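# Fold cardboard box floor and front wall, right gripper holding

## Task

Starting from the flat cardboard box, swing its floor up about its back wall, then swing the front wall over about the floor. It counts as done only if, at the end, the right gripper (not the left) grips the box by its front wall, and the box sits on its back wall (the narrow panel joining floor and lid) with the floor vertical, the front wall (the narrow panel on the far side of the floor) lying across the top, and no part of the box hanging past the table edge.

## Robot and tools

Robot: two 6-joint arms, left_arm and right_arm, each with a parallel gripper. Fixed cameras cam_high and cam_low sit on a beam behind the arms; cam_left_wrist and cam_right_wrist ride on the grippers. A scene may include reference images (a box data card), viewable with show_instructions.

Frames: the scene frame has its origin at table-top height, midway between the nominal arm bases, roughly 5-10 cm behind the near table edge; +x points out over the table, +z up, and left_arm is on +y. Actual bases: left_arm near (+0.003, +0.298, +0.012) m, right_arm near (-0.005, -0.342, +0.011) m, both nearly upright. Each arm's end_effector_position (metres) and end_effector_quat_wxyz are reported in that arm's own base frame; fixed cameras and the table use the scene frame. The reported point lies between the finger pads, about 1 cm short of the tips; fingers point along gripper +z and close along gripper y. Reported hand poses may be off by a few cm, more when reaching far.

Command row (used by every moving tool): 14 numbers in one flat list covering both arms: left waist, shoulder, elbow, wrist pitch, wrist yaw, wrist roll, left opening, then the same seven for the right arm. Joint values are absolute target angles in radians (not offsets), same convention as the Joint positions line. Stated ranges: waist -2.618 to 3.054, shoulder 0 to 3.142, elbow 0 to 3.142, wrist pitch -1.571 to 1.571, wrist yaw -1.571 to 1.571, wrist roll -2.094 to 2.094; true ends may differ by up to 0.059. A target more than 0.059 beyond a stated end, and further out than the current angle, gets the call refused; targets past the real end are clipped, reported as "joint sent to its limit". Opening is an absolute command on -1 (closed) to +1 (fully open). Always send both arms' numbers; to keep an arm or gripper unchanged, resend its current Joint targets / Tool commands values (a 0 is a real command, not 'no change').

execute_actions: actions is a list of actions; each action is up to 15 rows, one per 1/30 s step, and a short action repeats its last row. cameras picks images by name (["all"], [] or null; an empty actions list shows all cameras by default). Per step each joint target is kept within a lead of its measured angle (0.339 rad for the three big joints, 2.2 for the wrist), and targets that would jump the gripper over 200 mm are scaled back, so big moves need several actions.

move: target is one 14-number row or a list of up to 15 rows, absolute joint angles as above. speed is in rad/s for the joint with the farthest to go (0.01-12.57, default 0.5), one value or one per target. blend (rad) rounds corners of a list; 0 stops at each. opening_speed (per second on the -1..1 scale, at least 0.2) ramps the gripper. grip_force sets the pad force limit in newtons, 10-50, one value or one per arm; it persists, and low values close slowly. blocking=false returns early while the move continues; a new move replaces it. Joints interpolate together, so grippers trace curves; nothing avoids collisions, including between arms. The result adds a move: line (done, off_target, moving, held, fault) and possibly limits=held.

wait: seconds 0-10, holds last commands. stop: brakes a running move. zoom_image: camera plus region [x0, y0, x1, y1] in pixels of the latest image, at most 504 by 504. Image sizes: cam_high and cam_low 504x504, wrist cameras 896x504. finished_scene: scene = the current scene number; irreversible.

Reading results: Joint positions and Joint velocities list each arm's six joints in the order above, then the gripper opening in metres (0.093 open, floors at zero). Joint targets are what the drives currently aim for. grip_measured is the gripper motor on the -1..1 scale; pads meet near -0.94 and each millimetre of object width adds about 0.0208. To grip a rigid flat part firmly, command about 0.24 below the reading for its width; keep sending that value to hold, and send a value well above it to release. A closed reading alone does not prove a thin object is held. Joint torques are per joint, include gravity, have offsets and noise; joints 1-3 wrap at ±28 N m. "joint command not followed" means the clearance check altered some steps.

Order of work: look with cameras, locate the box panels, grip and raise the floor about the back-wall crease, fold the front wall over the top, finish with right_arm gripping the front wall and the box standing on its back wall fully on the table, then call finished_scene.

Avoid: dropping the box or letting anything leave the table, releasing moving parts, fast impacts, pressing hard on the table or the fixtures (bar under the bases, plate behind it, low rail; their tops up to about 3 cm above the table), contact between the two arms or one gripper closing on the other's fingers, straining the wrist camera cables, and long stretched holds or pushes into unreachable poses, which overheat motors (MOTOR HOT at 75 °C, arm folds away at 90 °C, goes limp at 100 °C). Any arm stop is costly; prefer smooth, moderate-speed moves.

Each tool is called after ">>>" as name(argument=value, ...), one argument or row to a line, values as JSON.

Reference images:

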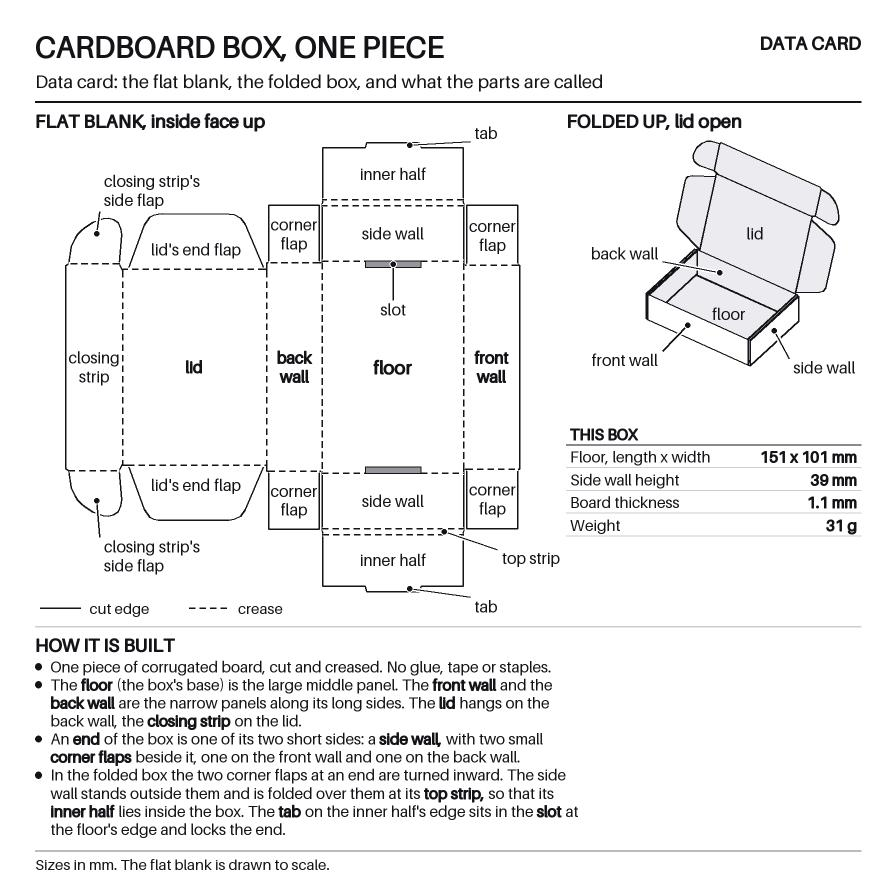

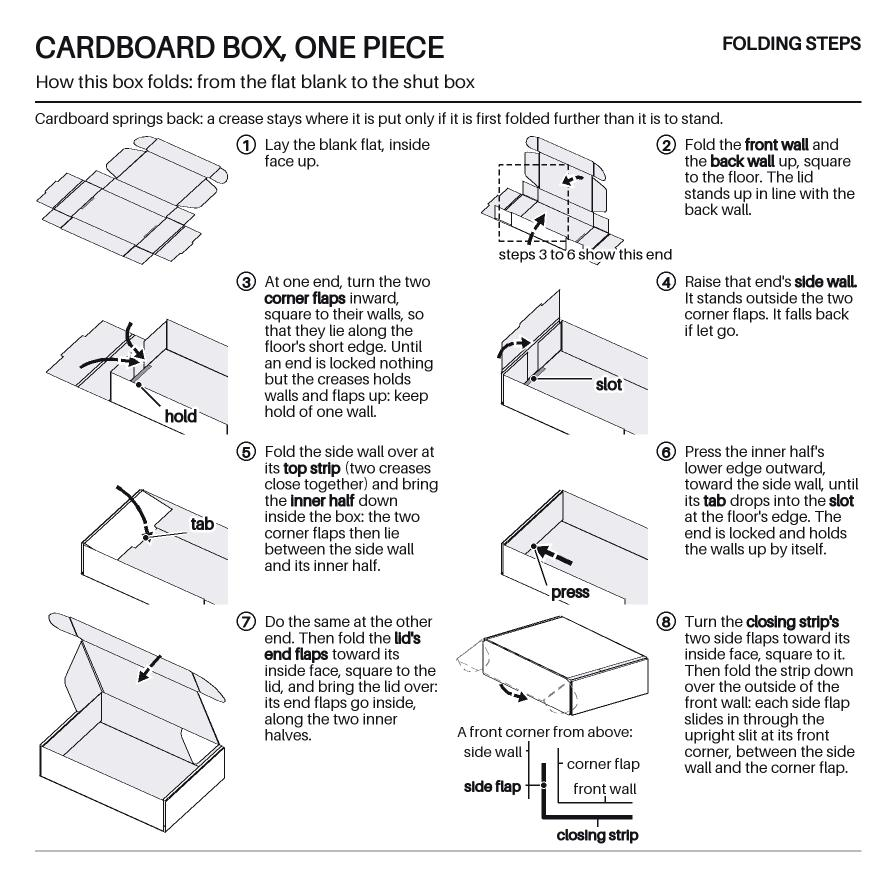

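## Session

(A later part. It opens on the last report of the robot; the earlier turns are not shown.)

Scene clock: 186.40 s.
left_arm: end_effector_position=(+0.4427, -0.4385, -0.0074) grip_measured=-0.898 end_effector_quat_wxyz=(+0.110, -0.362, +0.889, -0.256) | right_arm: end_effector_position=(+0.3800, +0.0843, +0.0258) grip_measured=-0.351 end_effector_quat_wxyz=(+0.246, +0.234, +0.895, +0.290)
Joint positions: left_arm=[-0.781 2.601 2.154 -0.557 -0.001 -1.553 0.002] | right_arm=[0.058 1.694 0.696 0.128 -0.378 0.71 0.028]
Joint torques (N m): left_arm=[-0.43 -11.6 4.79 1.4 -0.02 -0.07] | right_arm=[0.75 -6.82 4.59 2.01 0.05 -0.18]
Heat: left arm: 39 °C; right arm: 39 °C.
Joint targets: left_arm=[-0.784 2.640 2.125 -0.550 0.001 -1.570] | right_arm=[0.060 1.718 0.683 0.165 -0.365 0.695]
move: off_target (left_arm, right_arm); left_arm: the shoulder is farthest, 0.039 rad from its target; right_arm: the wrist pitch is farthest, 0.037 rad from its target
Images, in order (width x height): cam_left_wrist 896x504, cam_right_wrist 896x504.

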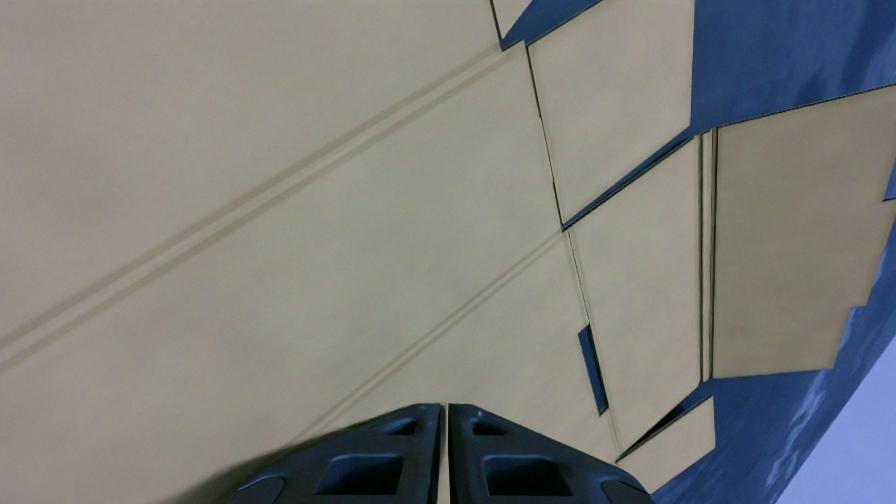

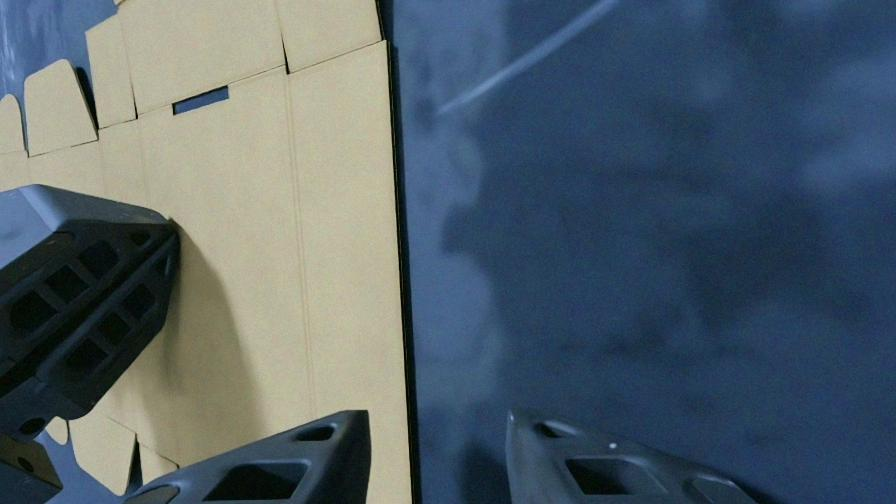

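>>> move(
  target=[
    [-0.785, 2.64, 2.125, -0.55, 0, -1.57, -0.9, 0.06, 1.722, 0.68, 0.172, -0.365, 0.695, -0.35],
    [-0.785, 2.64, 2.125, -0.55, 0, -1.57, -0.9, 0.157, 1.754, 0.713, 0.182, -0.317, 0.752, -0.35],
    [-0.785, 2.64, 2.125, -0.55, 0, -1.57, -0.9, 0.195, 1.768, 0.728, 0.187, -0.295, 0.778, -0.35],
  ],
  speed=0.1,
  blend=[0.01, 0.02, 0],
  cameras=["cam_right_wrist"],
)

>>> zoom_image(
  camera="cam_right_wrist",
  region=[300, 200, 700, 504],
)

Scene clock: 189.77 s.
left_arm: end_effector_position=(+0.4439, -0.4383, -0.0078) grip_measured=-0.898 end_effector_quat_wxyz=(+0.111, -0.362, +0.889, -0.258) | right_arm: end_effector_position=(+0.3884, +0.1132, +0.0251) grip_measured=-0.351 end_effector_quat_wxyz=(+0.263, +0.222, +0.896, +0.281)
Joint positions: left_arm=[-0.779 2.603 2.154 -0.553 -0.001 -1.553 0.002] | right_arm=[0.165 1.728 0.714 0.189 -0.287 0.765 0.028]
Joint torques (N m): left_arm=[-0.46 -11.77 4.83 1.38 -0.02 -0.06] | right_arm=[3.3 -5.48 6.53 1.65 -0.12 0.1]
Motor temperatures (°C): left_arm=[21 40 30 27 23 22 20] | right_arm=[22 39 35 34 22 22 22]
Heat: left arm: 40 °C; right arm: 39 °C.
Joint targets: left_arm=[-0.783 2.641 2.125 -0.549 0.000 -1.570] | right_arm=[0.195 1.768 0.727 0.187 -0.295 0.778]
move: off_target (left_arm, right_arm); blend cut to 0.0034 rad at target 1, 0.019 rad at target 2; left_arm: the shoulder is farthest, 0.037 rad from its target; right_arm: the shoulder is farthest, 0.040 rad from its target
Images, in order (width x height): cam_right_wrist 896x504.

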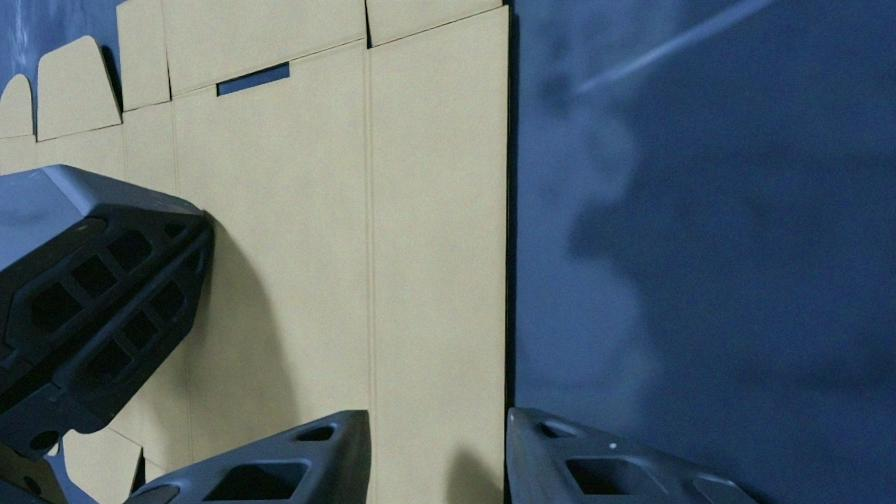

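Scaled by 1.260 from the camera's 896x504 image, which has a finer 1280x720 frame.

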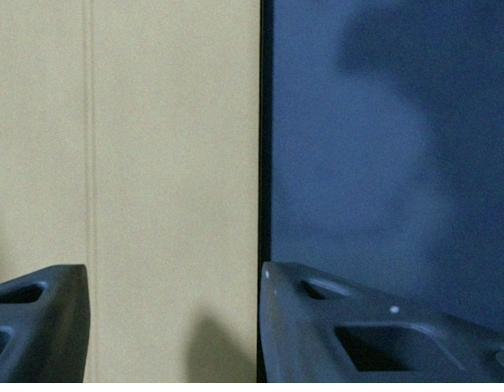

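>>> move(
  target=[
    [-0.785, 2.64, 2.125, -0.55, 0, -1.57, -0.9, 0.223, 1.665, 0.776, 0.106, -0.268, 0.795, -0.35],
    [-0.785, 2.64, 2.125, -0.55, 0, -1.57, -0.9, 0.253, 1.642, 0.81, 0.06, -0.248, 0.815, -0.35],
  ],
  speed=0.08,
  blend=[0.03, 0],
  cameras=["cam_right_wrist", "cam_low"],
)

>>> zoom_image(
  camera="cam_right_wrist",
  region=[300, 200, 700, 504],
)

>>> zoom_image(
  camera="cam_low",
  region=[175, 250, 275, 305],
)

Scene clock: 194.90 s.
left_arm: end_effector_position=(+0.4519, -0.4339, -0.0069) grip_measured=-0.898 end_effector_quat_wxyz=(+0.120, -0.368, +0.885, -0.260) | right_arm: end_effector_position=(+0.3834, +0.1371, +0.0412) grip_measured=-0.351 end_effector_quat_wxyz=(+0.246, +0.216, +0.903, +0.279)
Joint positions: left_arm=[-0.769 2.605 2.154 -0.539 -0.013 -1.553 0.002] | right_arm=[0.239 1.687 0.773 0.069 -0.255 0.805 0.028]
Joint torques (N m): left_arm=[-0.64 -11.93 4.79 1.27 -0.02 -0.07] | right_arm=[1.88 -13.97 8.76 1.54 0.04 0.05]
Heat: left arm: 41 °C; right arm: 39 °C.
Joint targets: left_arm=[-0.774 2.640 2.125 -0.551 -0.009 -1.570] | right_arm=[0.253 1.643 0.810 0.061 -0.248 0.814]
move: off_target (right_arm); blend cut to 0.023 rad at target 1; right_arm: the shoulder is farthest, 0.045 rad from its target
Images, in order (width x height): cam_low 504x504, cam_right_wrist 896x504.

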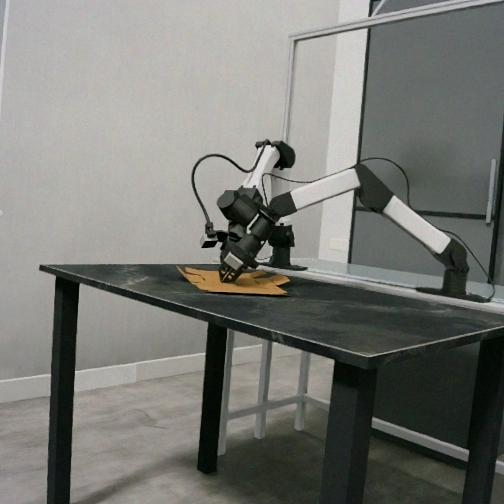

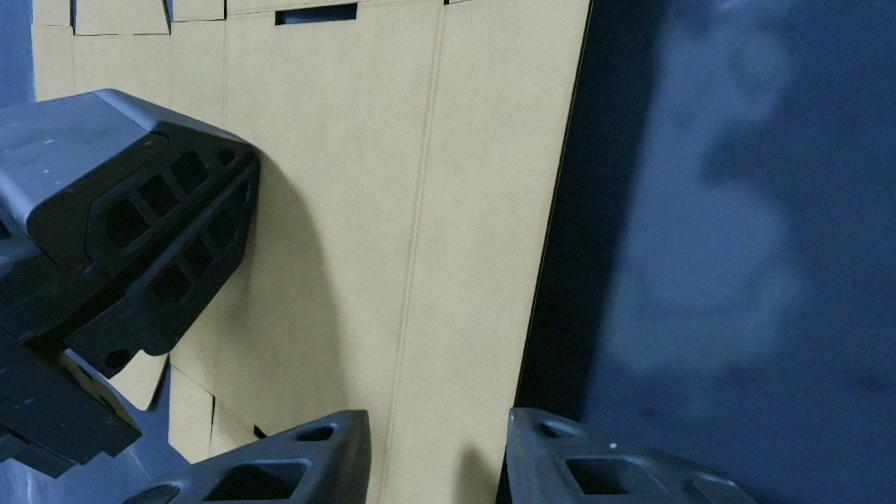

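Scaled by 1.260 from the camera's 896x504 image, which has a finer 1280x720 frame.

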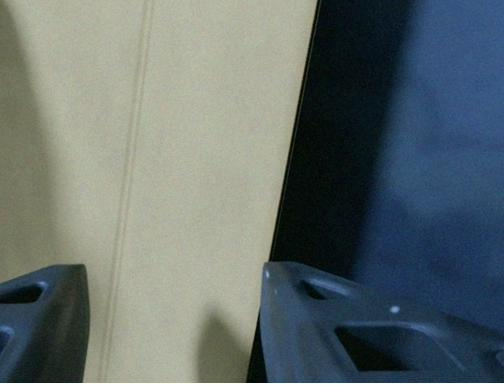

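Scaled by 5.040 from the camera's 504x504 image, which has a finer 720x720 frame.

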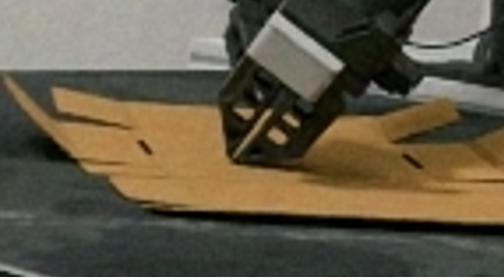

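>>> move(
  target=[
    [-0.785, 2.64, 2.125, -0.55, 0, -1.57, -0.9, 0.21, 1.73, 0.74, 0.16, -0.27, 0.78, -0.35],
    [-0.785, 2.49, 2.20, -0.75, 0, -1.57, -0.9, 0.06, 1.66, 0.72, 0.07, -0.365, 0.695, -0.35],
    [-0.80, 2.40, 2.01, -0.75, 0, -1.57, -0.9, 0.06, 1.60, 0.72, 0.03, -0.365, 0.695, -0.35],
  ],
  speed=[0.15, 0.3, 0.3],
  blend=[0.02, 0.05, 0],
  cameras=["all"],
)

Scene clock: 206.77 s.
left_arm: end_effector_position=(+0.3956, -0.4128, +0.0229) grip_measured=-0.898 end_effector_quat_wxyz=(+0.083, -0.357, +0.909, -0.200) | right_arm: end_effector_position=(+0.3860, +0.0826, +0.0483) grip_measured=-0.351 end_effector_quat_wxyz=(+0.263, +0.233, +0.892, +0.283)
Joint positions: left_arm=[-0.807 2.434 2.025 -0.725 -0.001 -1.555 0.002] | right_arm=[0.064 1.636 0.733 0.06 -0.35 0.71 0.028]
Joint torques (N m): left_arm=[-0.61 -17.22 5.59 0.88 0.04 -0.05] | right_arm=[0.23 -12.62 5.03 1.3 -0.24 -0.17]
Heat: left arm: 42 °C; right arm: 43 °C.
Joint targets: left_arm=[-0.813 2.400 2.009 -0.750 0.010 -1.571] | right_arm=[0.061 1.600 0.721 0.029 -0.365 0.695]
move: off_target (right_arm); right_arm: the shoulder is farthest, 0.036 rad from its target

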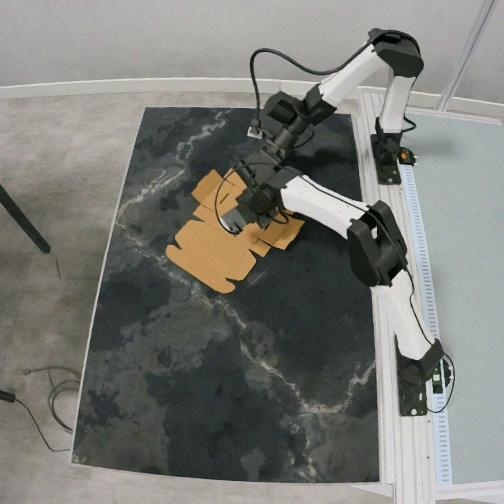

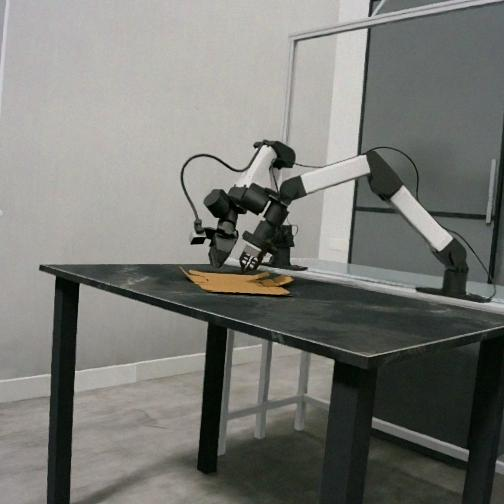

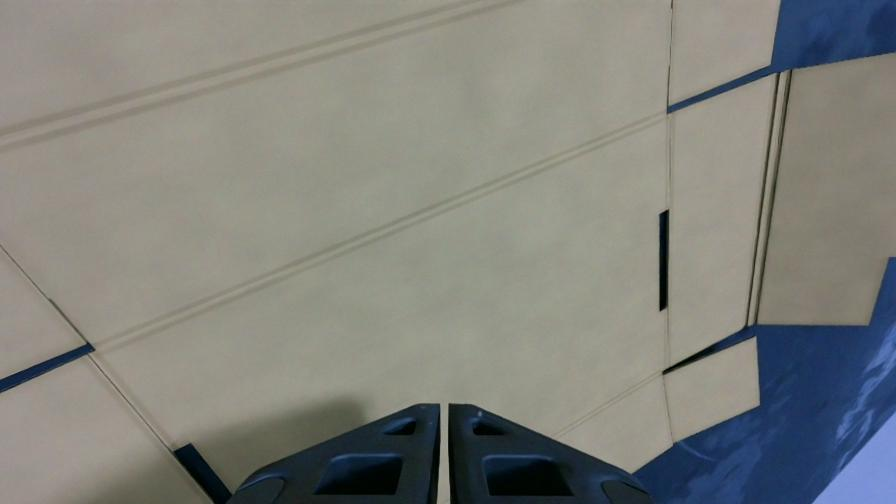

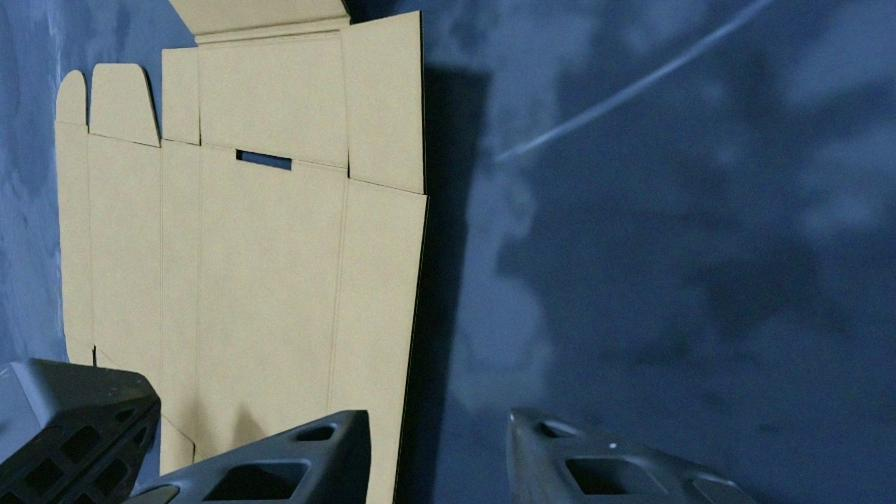

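>>> move(
  target=[
    [-0.80, 2.485, 1.91, -0.60, 0, -1.57, -0.9, 0.06, 1.60, 0.72, 0.03, -0.365, 0.695, -0.35],
  ],
  speed=0.12,
  cameras=["cam_right_wrist"],
)

Scene clock: 210.40 s.
left_arm: end_effector_position=(+0.3929, -0.4099, -0.0070) grip_measured=-0.898 end_effector_quat_wxyz=(+0.082, -0.357, +0.909, -0.198) | right_arm: end_effector_position=(+0.3860, +0.0826, +0.0483) grip_measured=-0.351 end_effector_quat_wxyz=(+0.263, +0.233, +0.892, +0.283)
Joint positions: left_arm=[-0.807 2.451 1.936 -0.623 -0.001 -1.555 0.002] | right_arm=[0.064 1.636 0.733 0.06 -0.35 0.71 0.028]
Joint torques (N m): left_arm=[0.47 -11.06 4.75 1.35 -0.03 -0.05] | right_arm=[0.16 -12.64 4.94 1.31 -0.23 -0.17]
Heat: left arm: 44 °C; right arm: 43 °C.
Joint targets: left_arm=[-0.800 2.484 1.911 -0.600 0.000 -1.570] | right_arm=[0.060 1.600 0.720 0.030 -0.365 0.695]
move: off_target (right_arm); right_arm: the shoulder is farthest, 0.036 rad from its target
Images, in order (width x height): cam_right_wrist 896x504.

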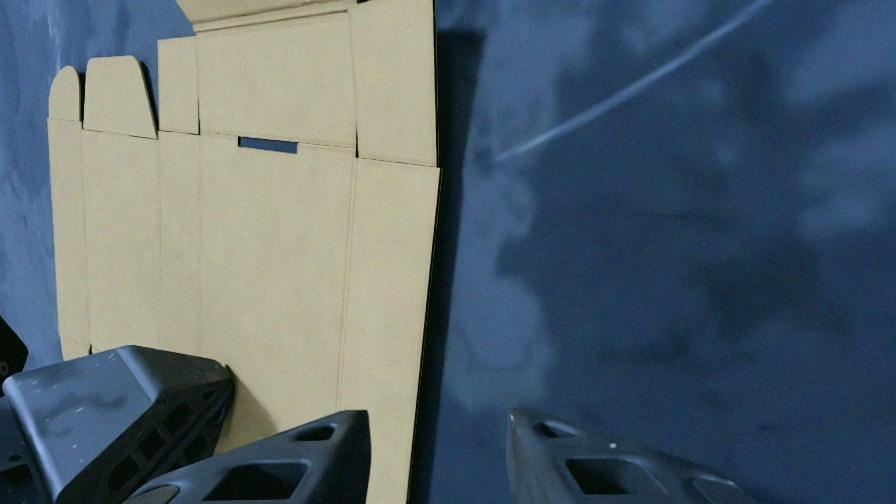

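>>> move(
  target=[
    [-0.80, 2.485, 1.91, -0.60, 0, -1.57, -0.9, 0.24, 1.58, 0.63, 0.13, -0.17, 0.94, -0.35],
    [-0.80, 2.485, 1.91, -0.60, 0, -1.57, -0.9, 0.24, 1.668, 0.583, 0.305, -0.17, 0.945, -0.35],
    [-0.80, 2.485, 1.91, -0.60, 0, -1.57, -0.9, 0.327, 1.730, 0.668, 0.288, -0.125, 0.99, -0.35],
  ],
  speed=[0.3, 0.15, 0.1],
  cameras=["cam_right_wrist"],
)

>>> zoom_image(
  camera="cam_right_wrist",
  region=[300, 200, 700, 504],
)

Scene clock: 220.47 s.
left_arm: end_effector_position=(+0.3944, -0.4091, -0.0076) grip_measured=-0.898 end_effector_quat_wxyz=(+0.082, -0.358, +0.909, -0.199) | right_arm: end_effector_position=(+0.3758, +0.1409, +0.0267) grip_measured=-0.351 end_effector_quat_wxyz=(+0.280, +0.279, +0.875, +0.281)
Joint positions: left_arm=[-0.804 2.453 1.936 -0.62 -0.001 -1.555 0.002] | right_arm=[0.306 1.693 0.645 0.284 -0.125 0.978 0.028]
Joint torques (N m): left_arm=[0.46 -11.08 4.71 1.3 -0.07 -0.05] | right_arm=[2.44 -5.46 7.28 1.81 0.04 0.06]
Motor temperatures (°C): left_arm=[21 45 29 27 23 22 20] | right_arm=[22 44 35 34 22 22 21]
Heat: left arm: 45 °C; right arm: 44 °C.
Joint targets: left_arm=[-0.797 2.486 1.910 -0.600 0.000 -1.570] | right_arm=[0.327 1.729 0.668 0.288 -0.125 0.991]
move: off_target (right_arm); right_arm: the shoulder is farthest, 0.037 rad from its target
Images, in order (width x height): cam_right_wrist 896x504.

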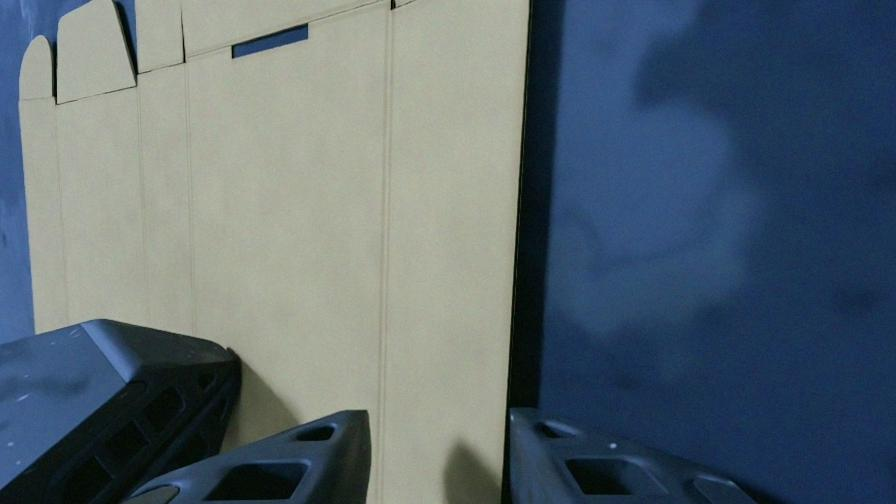

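Scaled by 1.260 from the camera's 896x504 image, which has a finer 1280x720 frame.

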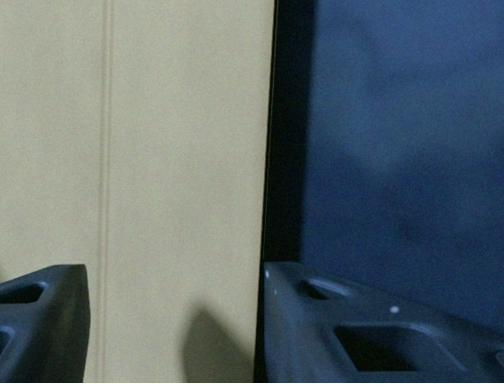

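>>> move(
  target=[
    [-0.80, 2.485, 1.91, -0.60, 0, -1.57, -0.9, 0.360, 1.641, 0.716, 0.197, -0.108, 1.003, -0.35],
    [-0.80, 2.485, 1.91, -0.60, 0, -1.57, -0.9, 0.384, 1.626, 0.76, 0.14, -0.09, 1.02, -0.35],
  ],
  speed=0.08,
  blend=[0.02, 0],
  cameras=["cam_right_wrist", "cam_low"],
)

>>> zoom_image(
  camera="cam_right_wrist",
  region=[300, 200, 700, 504],
)

>>> zoom_image(
  camera="cam_low",
  region=[175, 250, 275, 305],
)

Scene clock: 225.10 s.
left_arm: end_effector_position=(+0.4022, -0.4024, -0.0072) grip_measured=-0.898 end_effector_quat_wxyz=(+0.091, -0.366, +0.905, -0.197) | right_arm: end_effector_position=(+0.3744, +0.1585, +0.0394) grip_measured=-0.351 end_effector_quat_wxyz=(+0.265, +0.278, +0.883, +0.270)
Joint positions: left_arm=[-0.79 2.453 1.936 -0.617 -0.015 -1.555 0.002] | right_arm=[0.365 1.668 0.722 0.148 -0.086 1.01 0.028]
Joint torques (N m): left_arm=[-0.18 -11.29 4.72 1.29 -0.03 -0.05] | right_arm=[2.3 -13.41 8.73 1.62 0.02 0.05]
Heat: left arm: 44 °C; right arm: 43 °C.
Joint targets: left_arm=[-0.790 2.484 1.910 -0.600 -0.010 -1.570] | right_arm=[0.384 1.627 0.759 0.139 -0.091 1.020]
move: off_target (right_arm); right_arm: the shoulder is farthest, 0.042 rad from its target
Images, in order (width x height): cam_low 504x504, cam_right_wrist 896x504.

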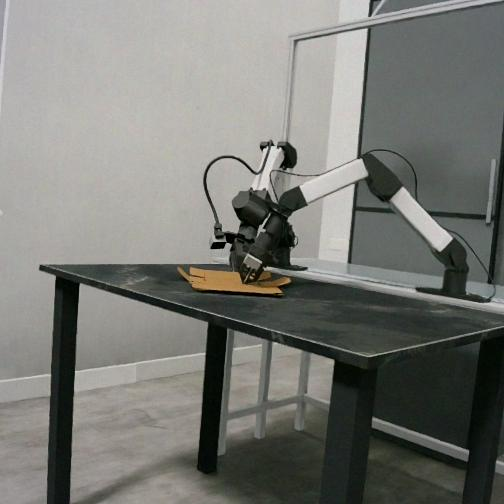

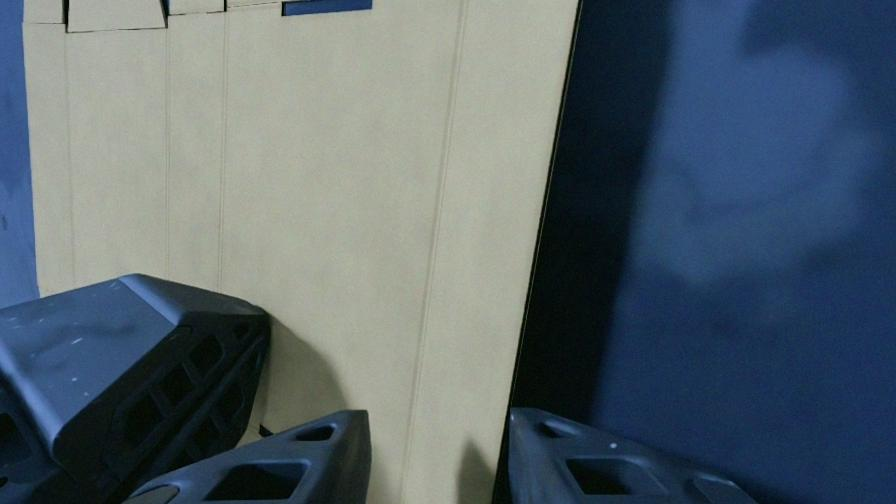

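Scaled by 1.260 from the camera's 896x504 image, which has a finer 1280x720 frame.

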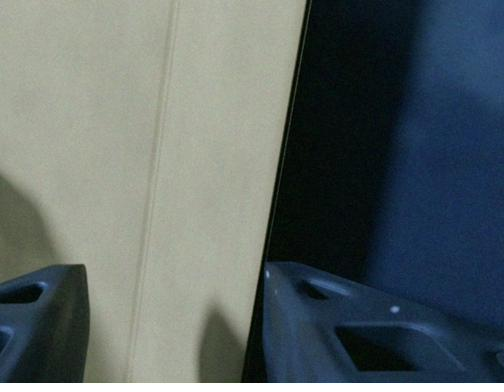

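Scaled by 5.040 from the camera's 504x504 image, which has a finer 720x720 frame.

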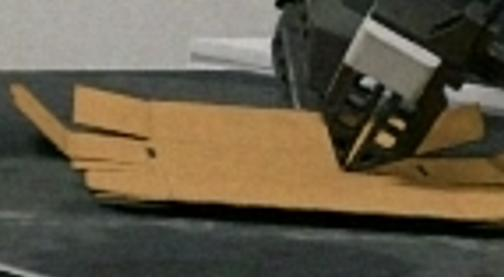

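>>> move(
  target=[
    [-0.80, 2.485, 1.91, -0.60, 0, -1.57, -0.9, 0.466, 1.738, 0.74, 0.232, 0.095, 1.19, -0.35],
  ],
  speed=0.12,
  cameras=["cam_right_wrist", "cam_low"],
)

>>> zoom_image(
  camera="cam_right_wrist",
  region=[300, 200, 700, 504],
)

>>> zoom_image(
  camera="cam_low",
  region=[175, 250, 275, 305],
)

Scene clock: 234.47 s.
left_arm: end_effector_position=(+0.4024, -0.4027, -0.0071) grip_measured=-0.898 end_effector_quat_wxyz=(+0.091, -0.366, +0.905, -0.198) | right_arm: end_effector_position=(+0.3727, +0.1693, +0.0267) grip_measured=-0.351 end_effector_quat_wxyz=(+0.278, +0.341, +0.863, +0.249)
Joint positions: left_arm=[-0.79 2.453 1.936 -0.616 -0.015 -1.555 0.002] | right_arm=[0.455 1.717 0.722 0.186 0.07 1.179 0.028]
Joint torques (N m): left_arm=[-0.92 -11.19 4.71 1.29 0.08 -0.07] | right_arm=[1.61 -7.47 7.04 2.2 0.31 0.06]
Heat: left arm: 44 °C; right arm: 43 °C.
Joint targets: left_arm=[-0.800 2.485 1.910 -0.599 0.000 -1.570] | right_arm=[0.467 1.738 0.740 0.232 0.087 1.190]
move: off_target (right_arm); right_arm: the wrist pitch is farthest, 0.046 rad from its target
Images, in order (width x height): cam_low 504x504, cam_right_wrist 896x504.

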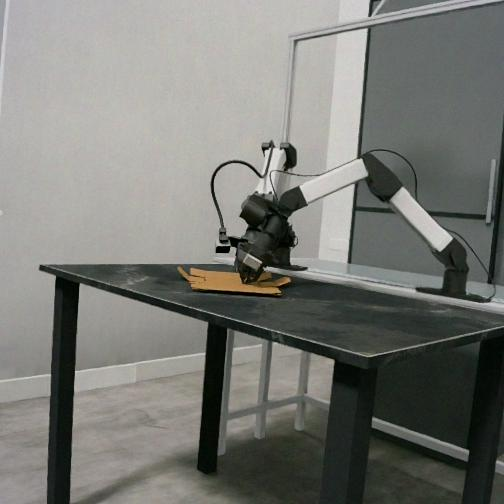

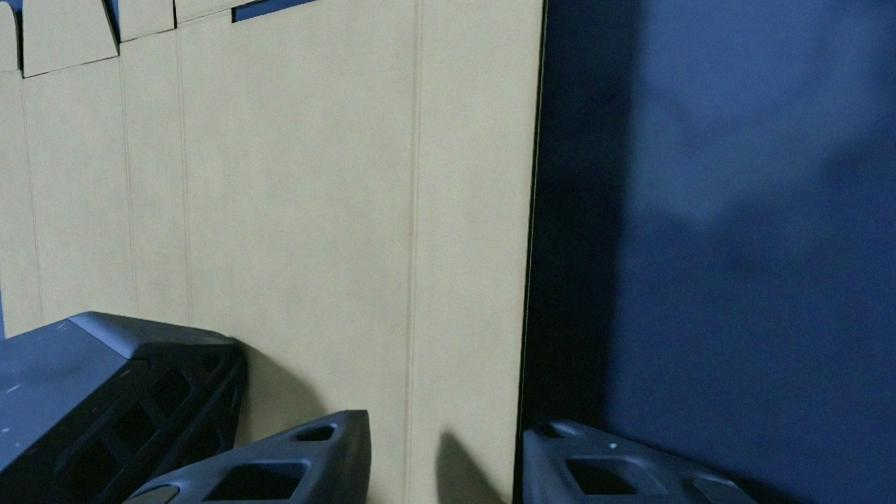

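Scaled by 1.260 from the camera's 896x504 image, which has a finer 1280x720 frame.

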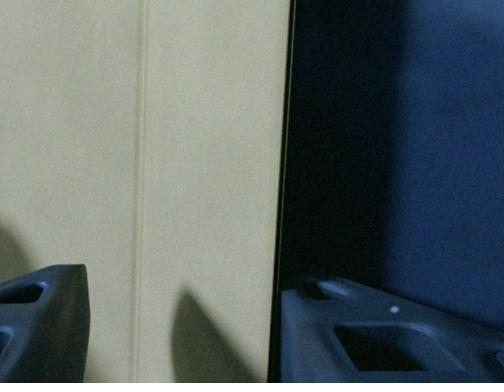

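Scaled by 5.040 from the camera's 504x504 image, which has a finer 720x720 frame.

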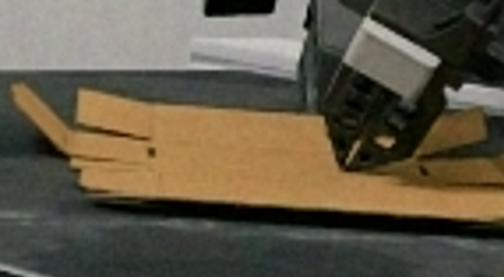

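>>> move(
  target=[-0.80, 2.485, 1.91, -0.60, 0, -1.57, -0.9, 0.466, 1.738, 0.74, 0.232, 0.087, 1.19, -1.0],
  grip_force=[50, 30],
  cameras=["cam_right_wrist", "cam_low"],
)

>>> zoom_image(
  camera="cam_low",
  region=[175, 250, 275, 305],
)

>>> zoom_image(
  camera="cam_right_wrist",
  region=[300, 200, 700, 504],
)

Scene clock: 238.07 s.
left_arm: end_effector_position=(+0.4037, -0.4021, -0.0076) grip_measured=-0.898 end_effector_quat_wxyz=(+0.095, -0.366, +0.904, -0.197) | right_arm: end_effector_position=(+0.3795, +0.1689, +0.0329) grip_measured=-0.974 end_effector_quat_wxyz=(+0.295, +0.345, +0.854, +0.255)
Joint positions: left_arm=[-0.79 2.454 1.936 -0.613 -0.022 -1.555 0.002] | right_arm=[0.455 1.717 0.722 0.221 0.09 1.185 0]
Joint torques (N m): left_arm=[-1.03 -11.22 4.78 1.25 0.14 -0.05] | right_arm=[1.55 -7.5 7.08 1.85 0.1 0]
Heat: left arm: 43 °C; right arm: 43 °C.
Joint targets: left_arm=[-0.800 2.486 1.910 -0.601 0.000 -1.570] | right_arm=[0.466 1.738 0.740 0.232 0.086 1.190]
grip_force (N): 50, 30
move: done
Images, in order (width x height): cam_low 504x504, cam_right_wrist 896x504.

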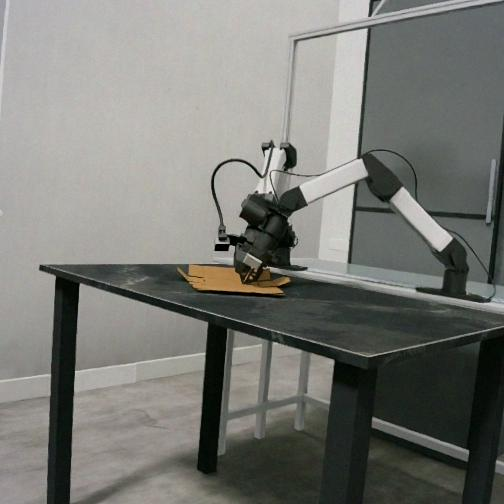

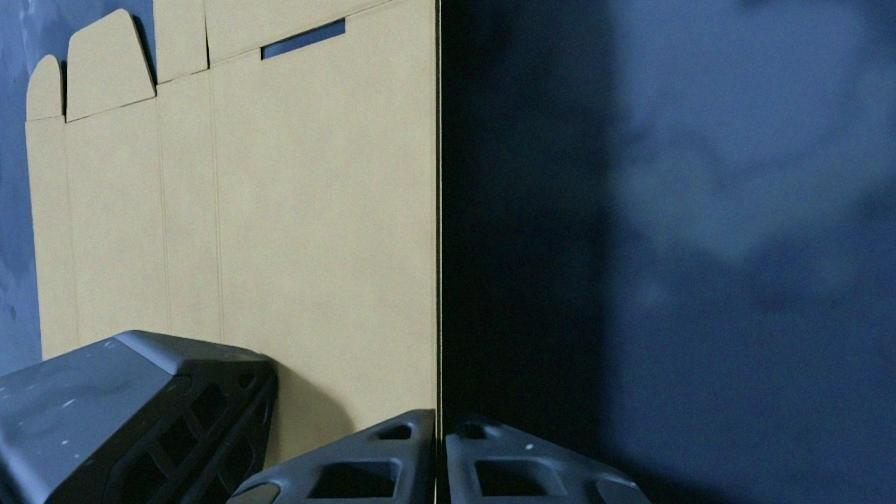

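Scaled by 5.040 from the camera's 504x504 image, which has a finer 720x720 frame.

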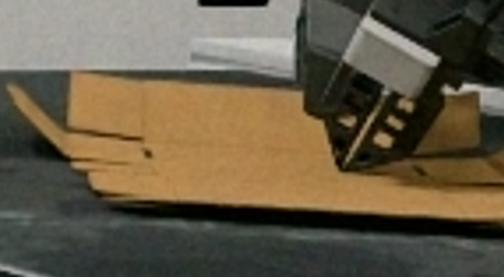

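Scaled by 1.260 from the camera's 896x504 image, which has a finer 1280x720 frame.

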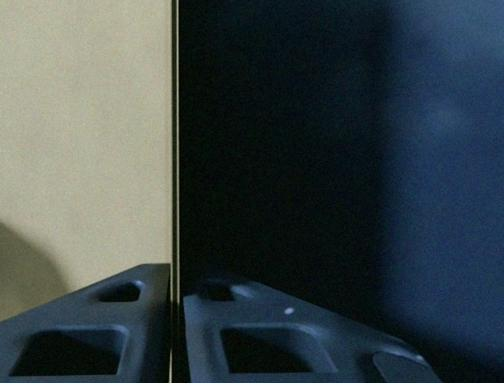

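>>> zoom_image(
  camera="cam_low",
  region=[185, 255, 285, 305],
)

Scaled by 5.040 from the camera's 504x504 image, which has a finer 720x720 frame.

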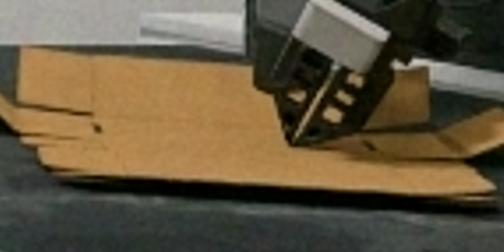

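>>> execute_actions(
  actions=[],
  cameras=["cam_left_wrist", "cam_high"],
)

Scene clock: 249.87 s.
left_arm: end_effector_position=(+0.4037, -0.4021, -0.0076) grip_measured=-0.898 end_effector_quat_wxyz=(+0.095, -0.366, +0.904, -0.197) | right_arm: end_effector_position=(+0.3795, +0.1689, +0.0329) grip_measured=-0.975 end_effector_quat_wxyz=(+0.295, +0.345, +0.854, +0.255)
Joint positions: left_arm=[-0.79 2.454 1.936 -0.613 -0.022 -1.555 0.002] | right_arm=[0.455 1.717 0.722 0.221 0.09 1.185 0]
Joint velocities: within noise
Joint torques (N m): left_arm=[-0.96 -11.25 4.77 1.26 0.15 -0.05] | right_arm=[1.55 -7.49 7.06 1.85 0.11 0]
Motor temperatures (°C): left_arm=[21 42 28 27 23 22 20] | right_arm=[22 41 36 35 22 22 22]
Heat: left arm: 42 °C; right arm: 41 °C.
Joint targets: left_arm=[-0.800 2.486 1.910 -0.601 0.000 -1.570] | right_arm=[0.466 1.738 0.740 0.232 0.086 1.190]
Tool commands: left_gripper/opening=-0.9 right_gripper/opening=-1.0
grip_force (N): 50, 30
Images, in order (width x height): cam_high 504x504, cam_left_wrist 896x504.

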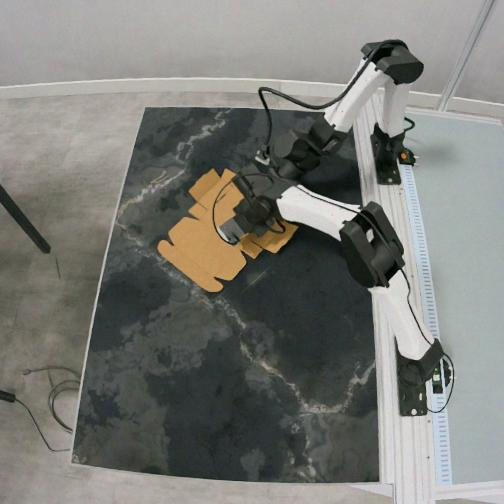

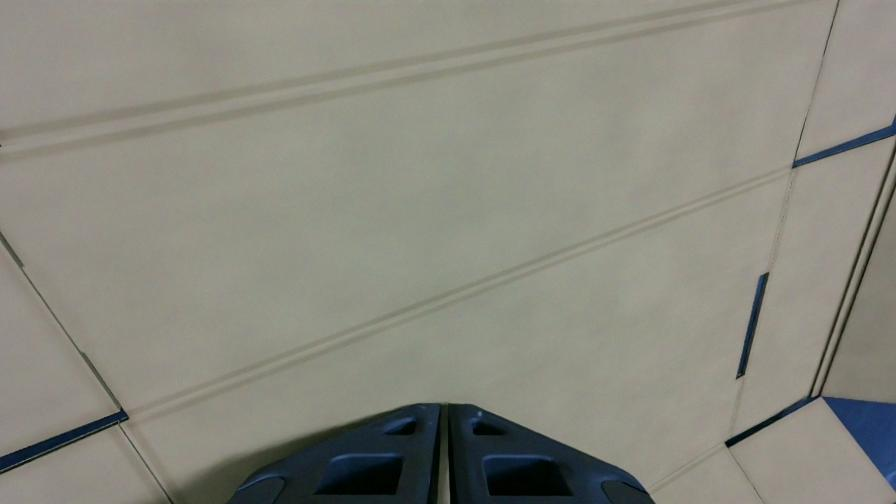

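>>> move(
  target=[
    [-0.80, 2.28, 2.06, -0.82, 0, -1.57, -0.9, 0.466, 1.738, 0.74, 0.232, 0.087, 1.19, -1.0],
    [-0.5, 1.7, 1.75, -0.95, 0, -1.57, -0.9, 0.405, 1.83, 1.262, -0.54, 0.135, 0.78, -1.0],
  ],
  speed=[0.4, 0.35],
  blend=[0.05, 0],
  cameras=["cam_low", "cam_high", "cam_right_wrist"],
)

>>> zoom_image(
  camera="cam_low",
  region=[165, 225, 315, 315],
)

Scene clock: 266.47 s.
left_arm: end_effector_position=(+0.4005, -0.2211, +0.2664) grip_measured=-0.898 end_effector_quat_wxyz=(+0.181, -0.470, +0.810, -0.301) | right_arm: end_effector_position=(+0.4069, +0.1550, +0.0765) grip_measured=-0.975 end_effector_quat_wxyz=(+0.234, +0.199, +0.947, +0.094)
Joint positions: left_arm=[-0.505 1.712 1.77 -0.912 -0.001 -1.555 0.002] | right_arm=[0.408 1.805 1.234 -0.503 0.113 0.794 0]
Joint torques (N m): left_arm=[0.31 -9.78 5.39 1.22 0.05 -0.04] | right_arm=[0.31 -9.01 8.65 0.86 0.4 -0.16]
Heat: left arm: 42 °C; right arm: 39 °C.
Joint targets: left_arm=[-0.500 1.699 1.749 -0.949 0.009 -1.570] | right_arm=[0.405 1.831 1.262 -0.540 0.136 0.779]
grip_force (N): 50, 30
move: off_target (left_arm, right_arm); left_arm: the wrist pitch is farthest, 0.038 rad from its target; right_arm: the wrist pitch is farthest, 0.037 rad from its target
Images, in order (width x height): cam_high 504x504, cam_low 504x504, cam_right_wrist 896x504.

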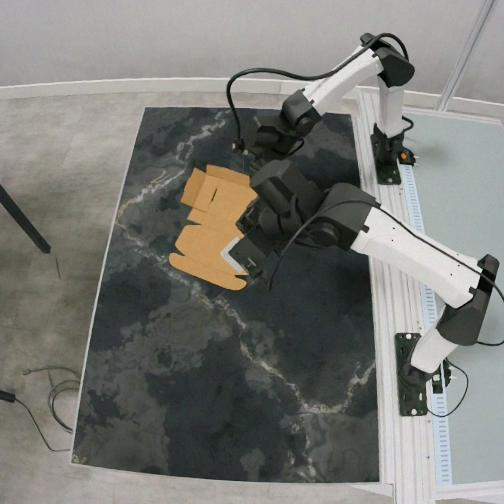

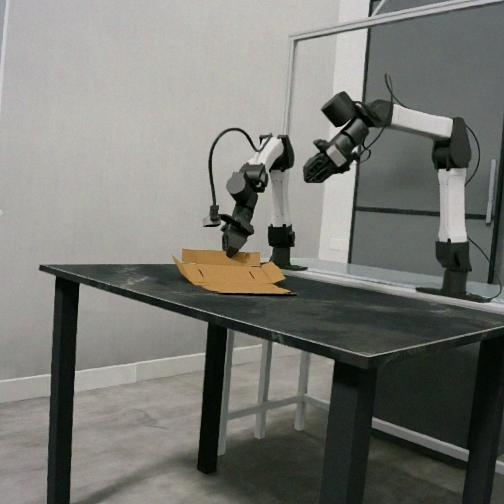

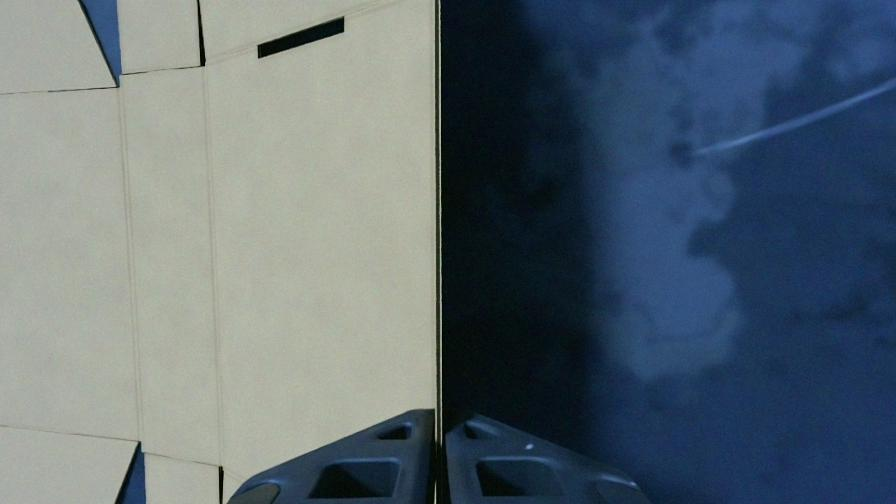

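Scaled by 3.360 from the camera's 504x504 image, which has a finer 720x720 frame.

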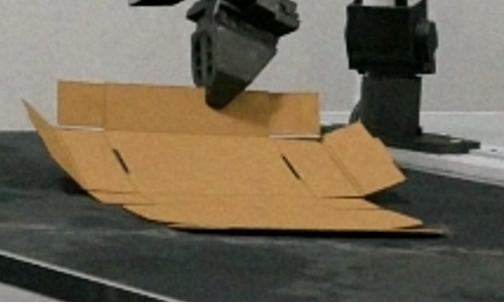

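>>> move(
  target=[
    [-0.5, 1.7, 1.75, -0.95, 0, -1.57, -0.9, 0.50, 2.055, 1.73, -0.985, 0.39, 0.495, -1.0],
    [-0.5, 1.7, 1.75, -0.95, 0, -1.57, -0.9, 0.635, 2.18, 1.865, -1.105, 0.73, 0.262, -1.0],
  ],
  speed=0.3,
  blend=[0.08, 0],
  cameras=["cam_low", "cam_high", "cam_right_wrist"],
)

>>> zoom_image(
  camera="cam_low",
  region=[165, 225, 315, 315],
)

Scene clock: 270.87 s.
left_arm: end_effector_position=(+0.4003, -0.2210, +0.2661) grip_measured=-0.898 end_effector_quat_wxyz=(+0.181, -0.470, +0.810, -0.300) | right_arm: end_effector_position=(+0.4318, +0.1780, +0.1183) grip_measured=-0.975 end_effector_quat_wxyz=(+0.229, -0.135, +0.925, -0.271)
Joint positions: left_arm=[-0.505 1.712 1.77 -0.913 -0.001 -1.555 0.002] | right_arm=[0.627 2.148 1.837 -1.069 0.705 0.266 0]
Joint torques (N m): left_arm=[0.29 -9.68 5.53 1.22 -0.02 -0.05] | right_arm=[1.32 -11.82 8.4 0.27 0.75 -0.09]
Heat: left arm: 42 °C; right arm: 40 °C.
Joint targets: left_arm=[-0.500 1.700 1.750 -0.951 0.000 -1.570] | right_arm=[0.635 2.179 1.865 -1.104 0.729 0.253]
grip_force (N): 50, 30
move: off_target (left_arm, right_arm); left_arm: the wrist pitch is farthest, 0.037 rad from its target; right_arm: the wrist pitch is farthest, 0.036 rad from its target
Images, in order (width x height): cam_high 504x504, cam_low 504x504, cam_right_wrist 896x504.

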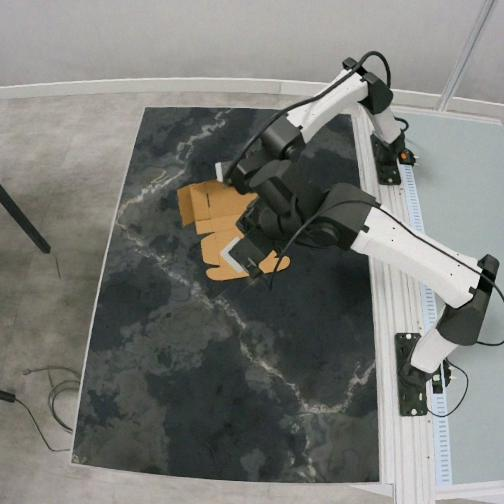

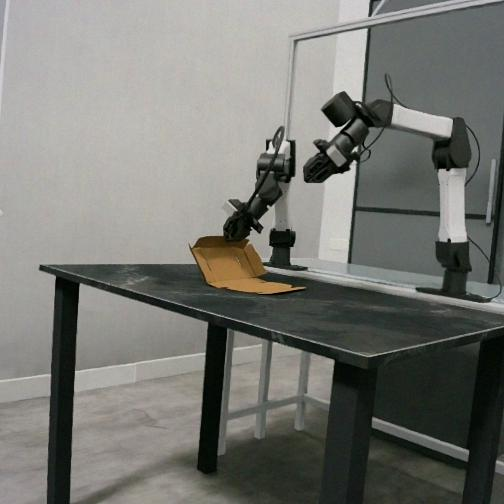

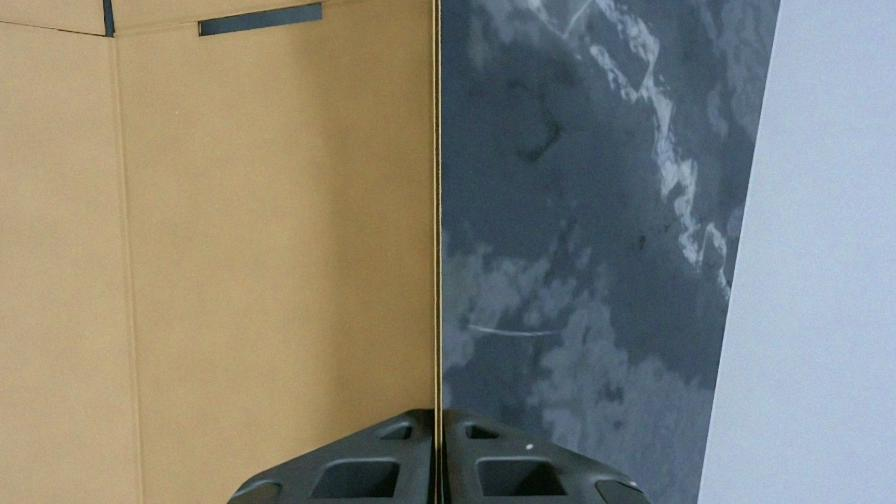

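Scaled by 3.360 from the camera's 504x504 image, which has a finer 720x720 frame.

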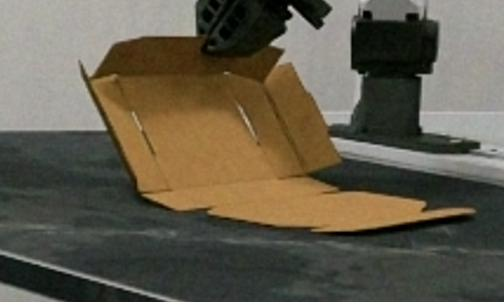

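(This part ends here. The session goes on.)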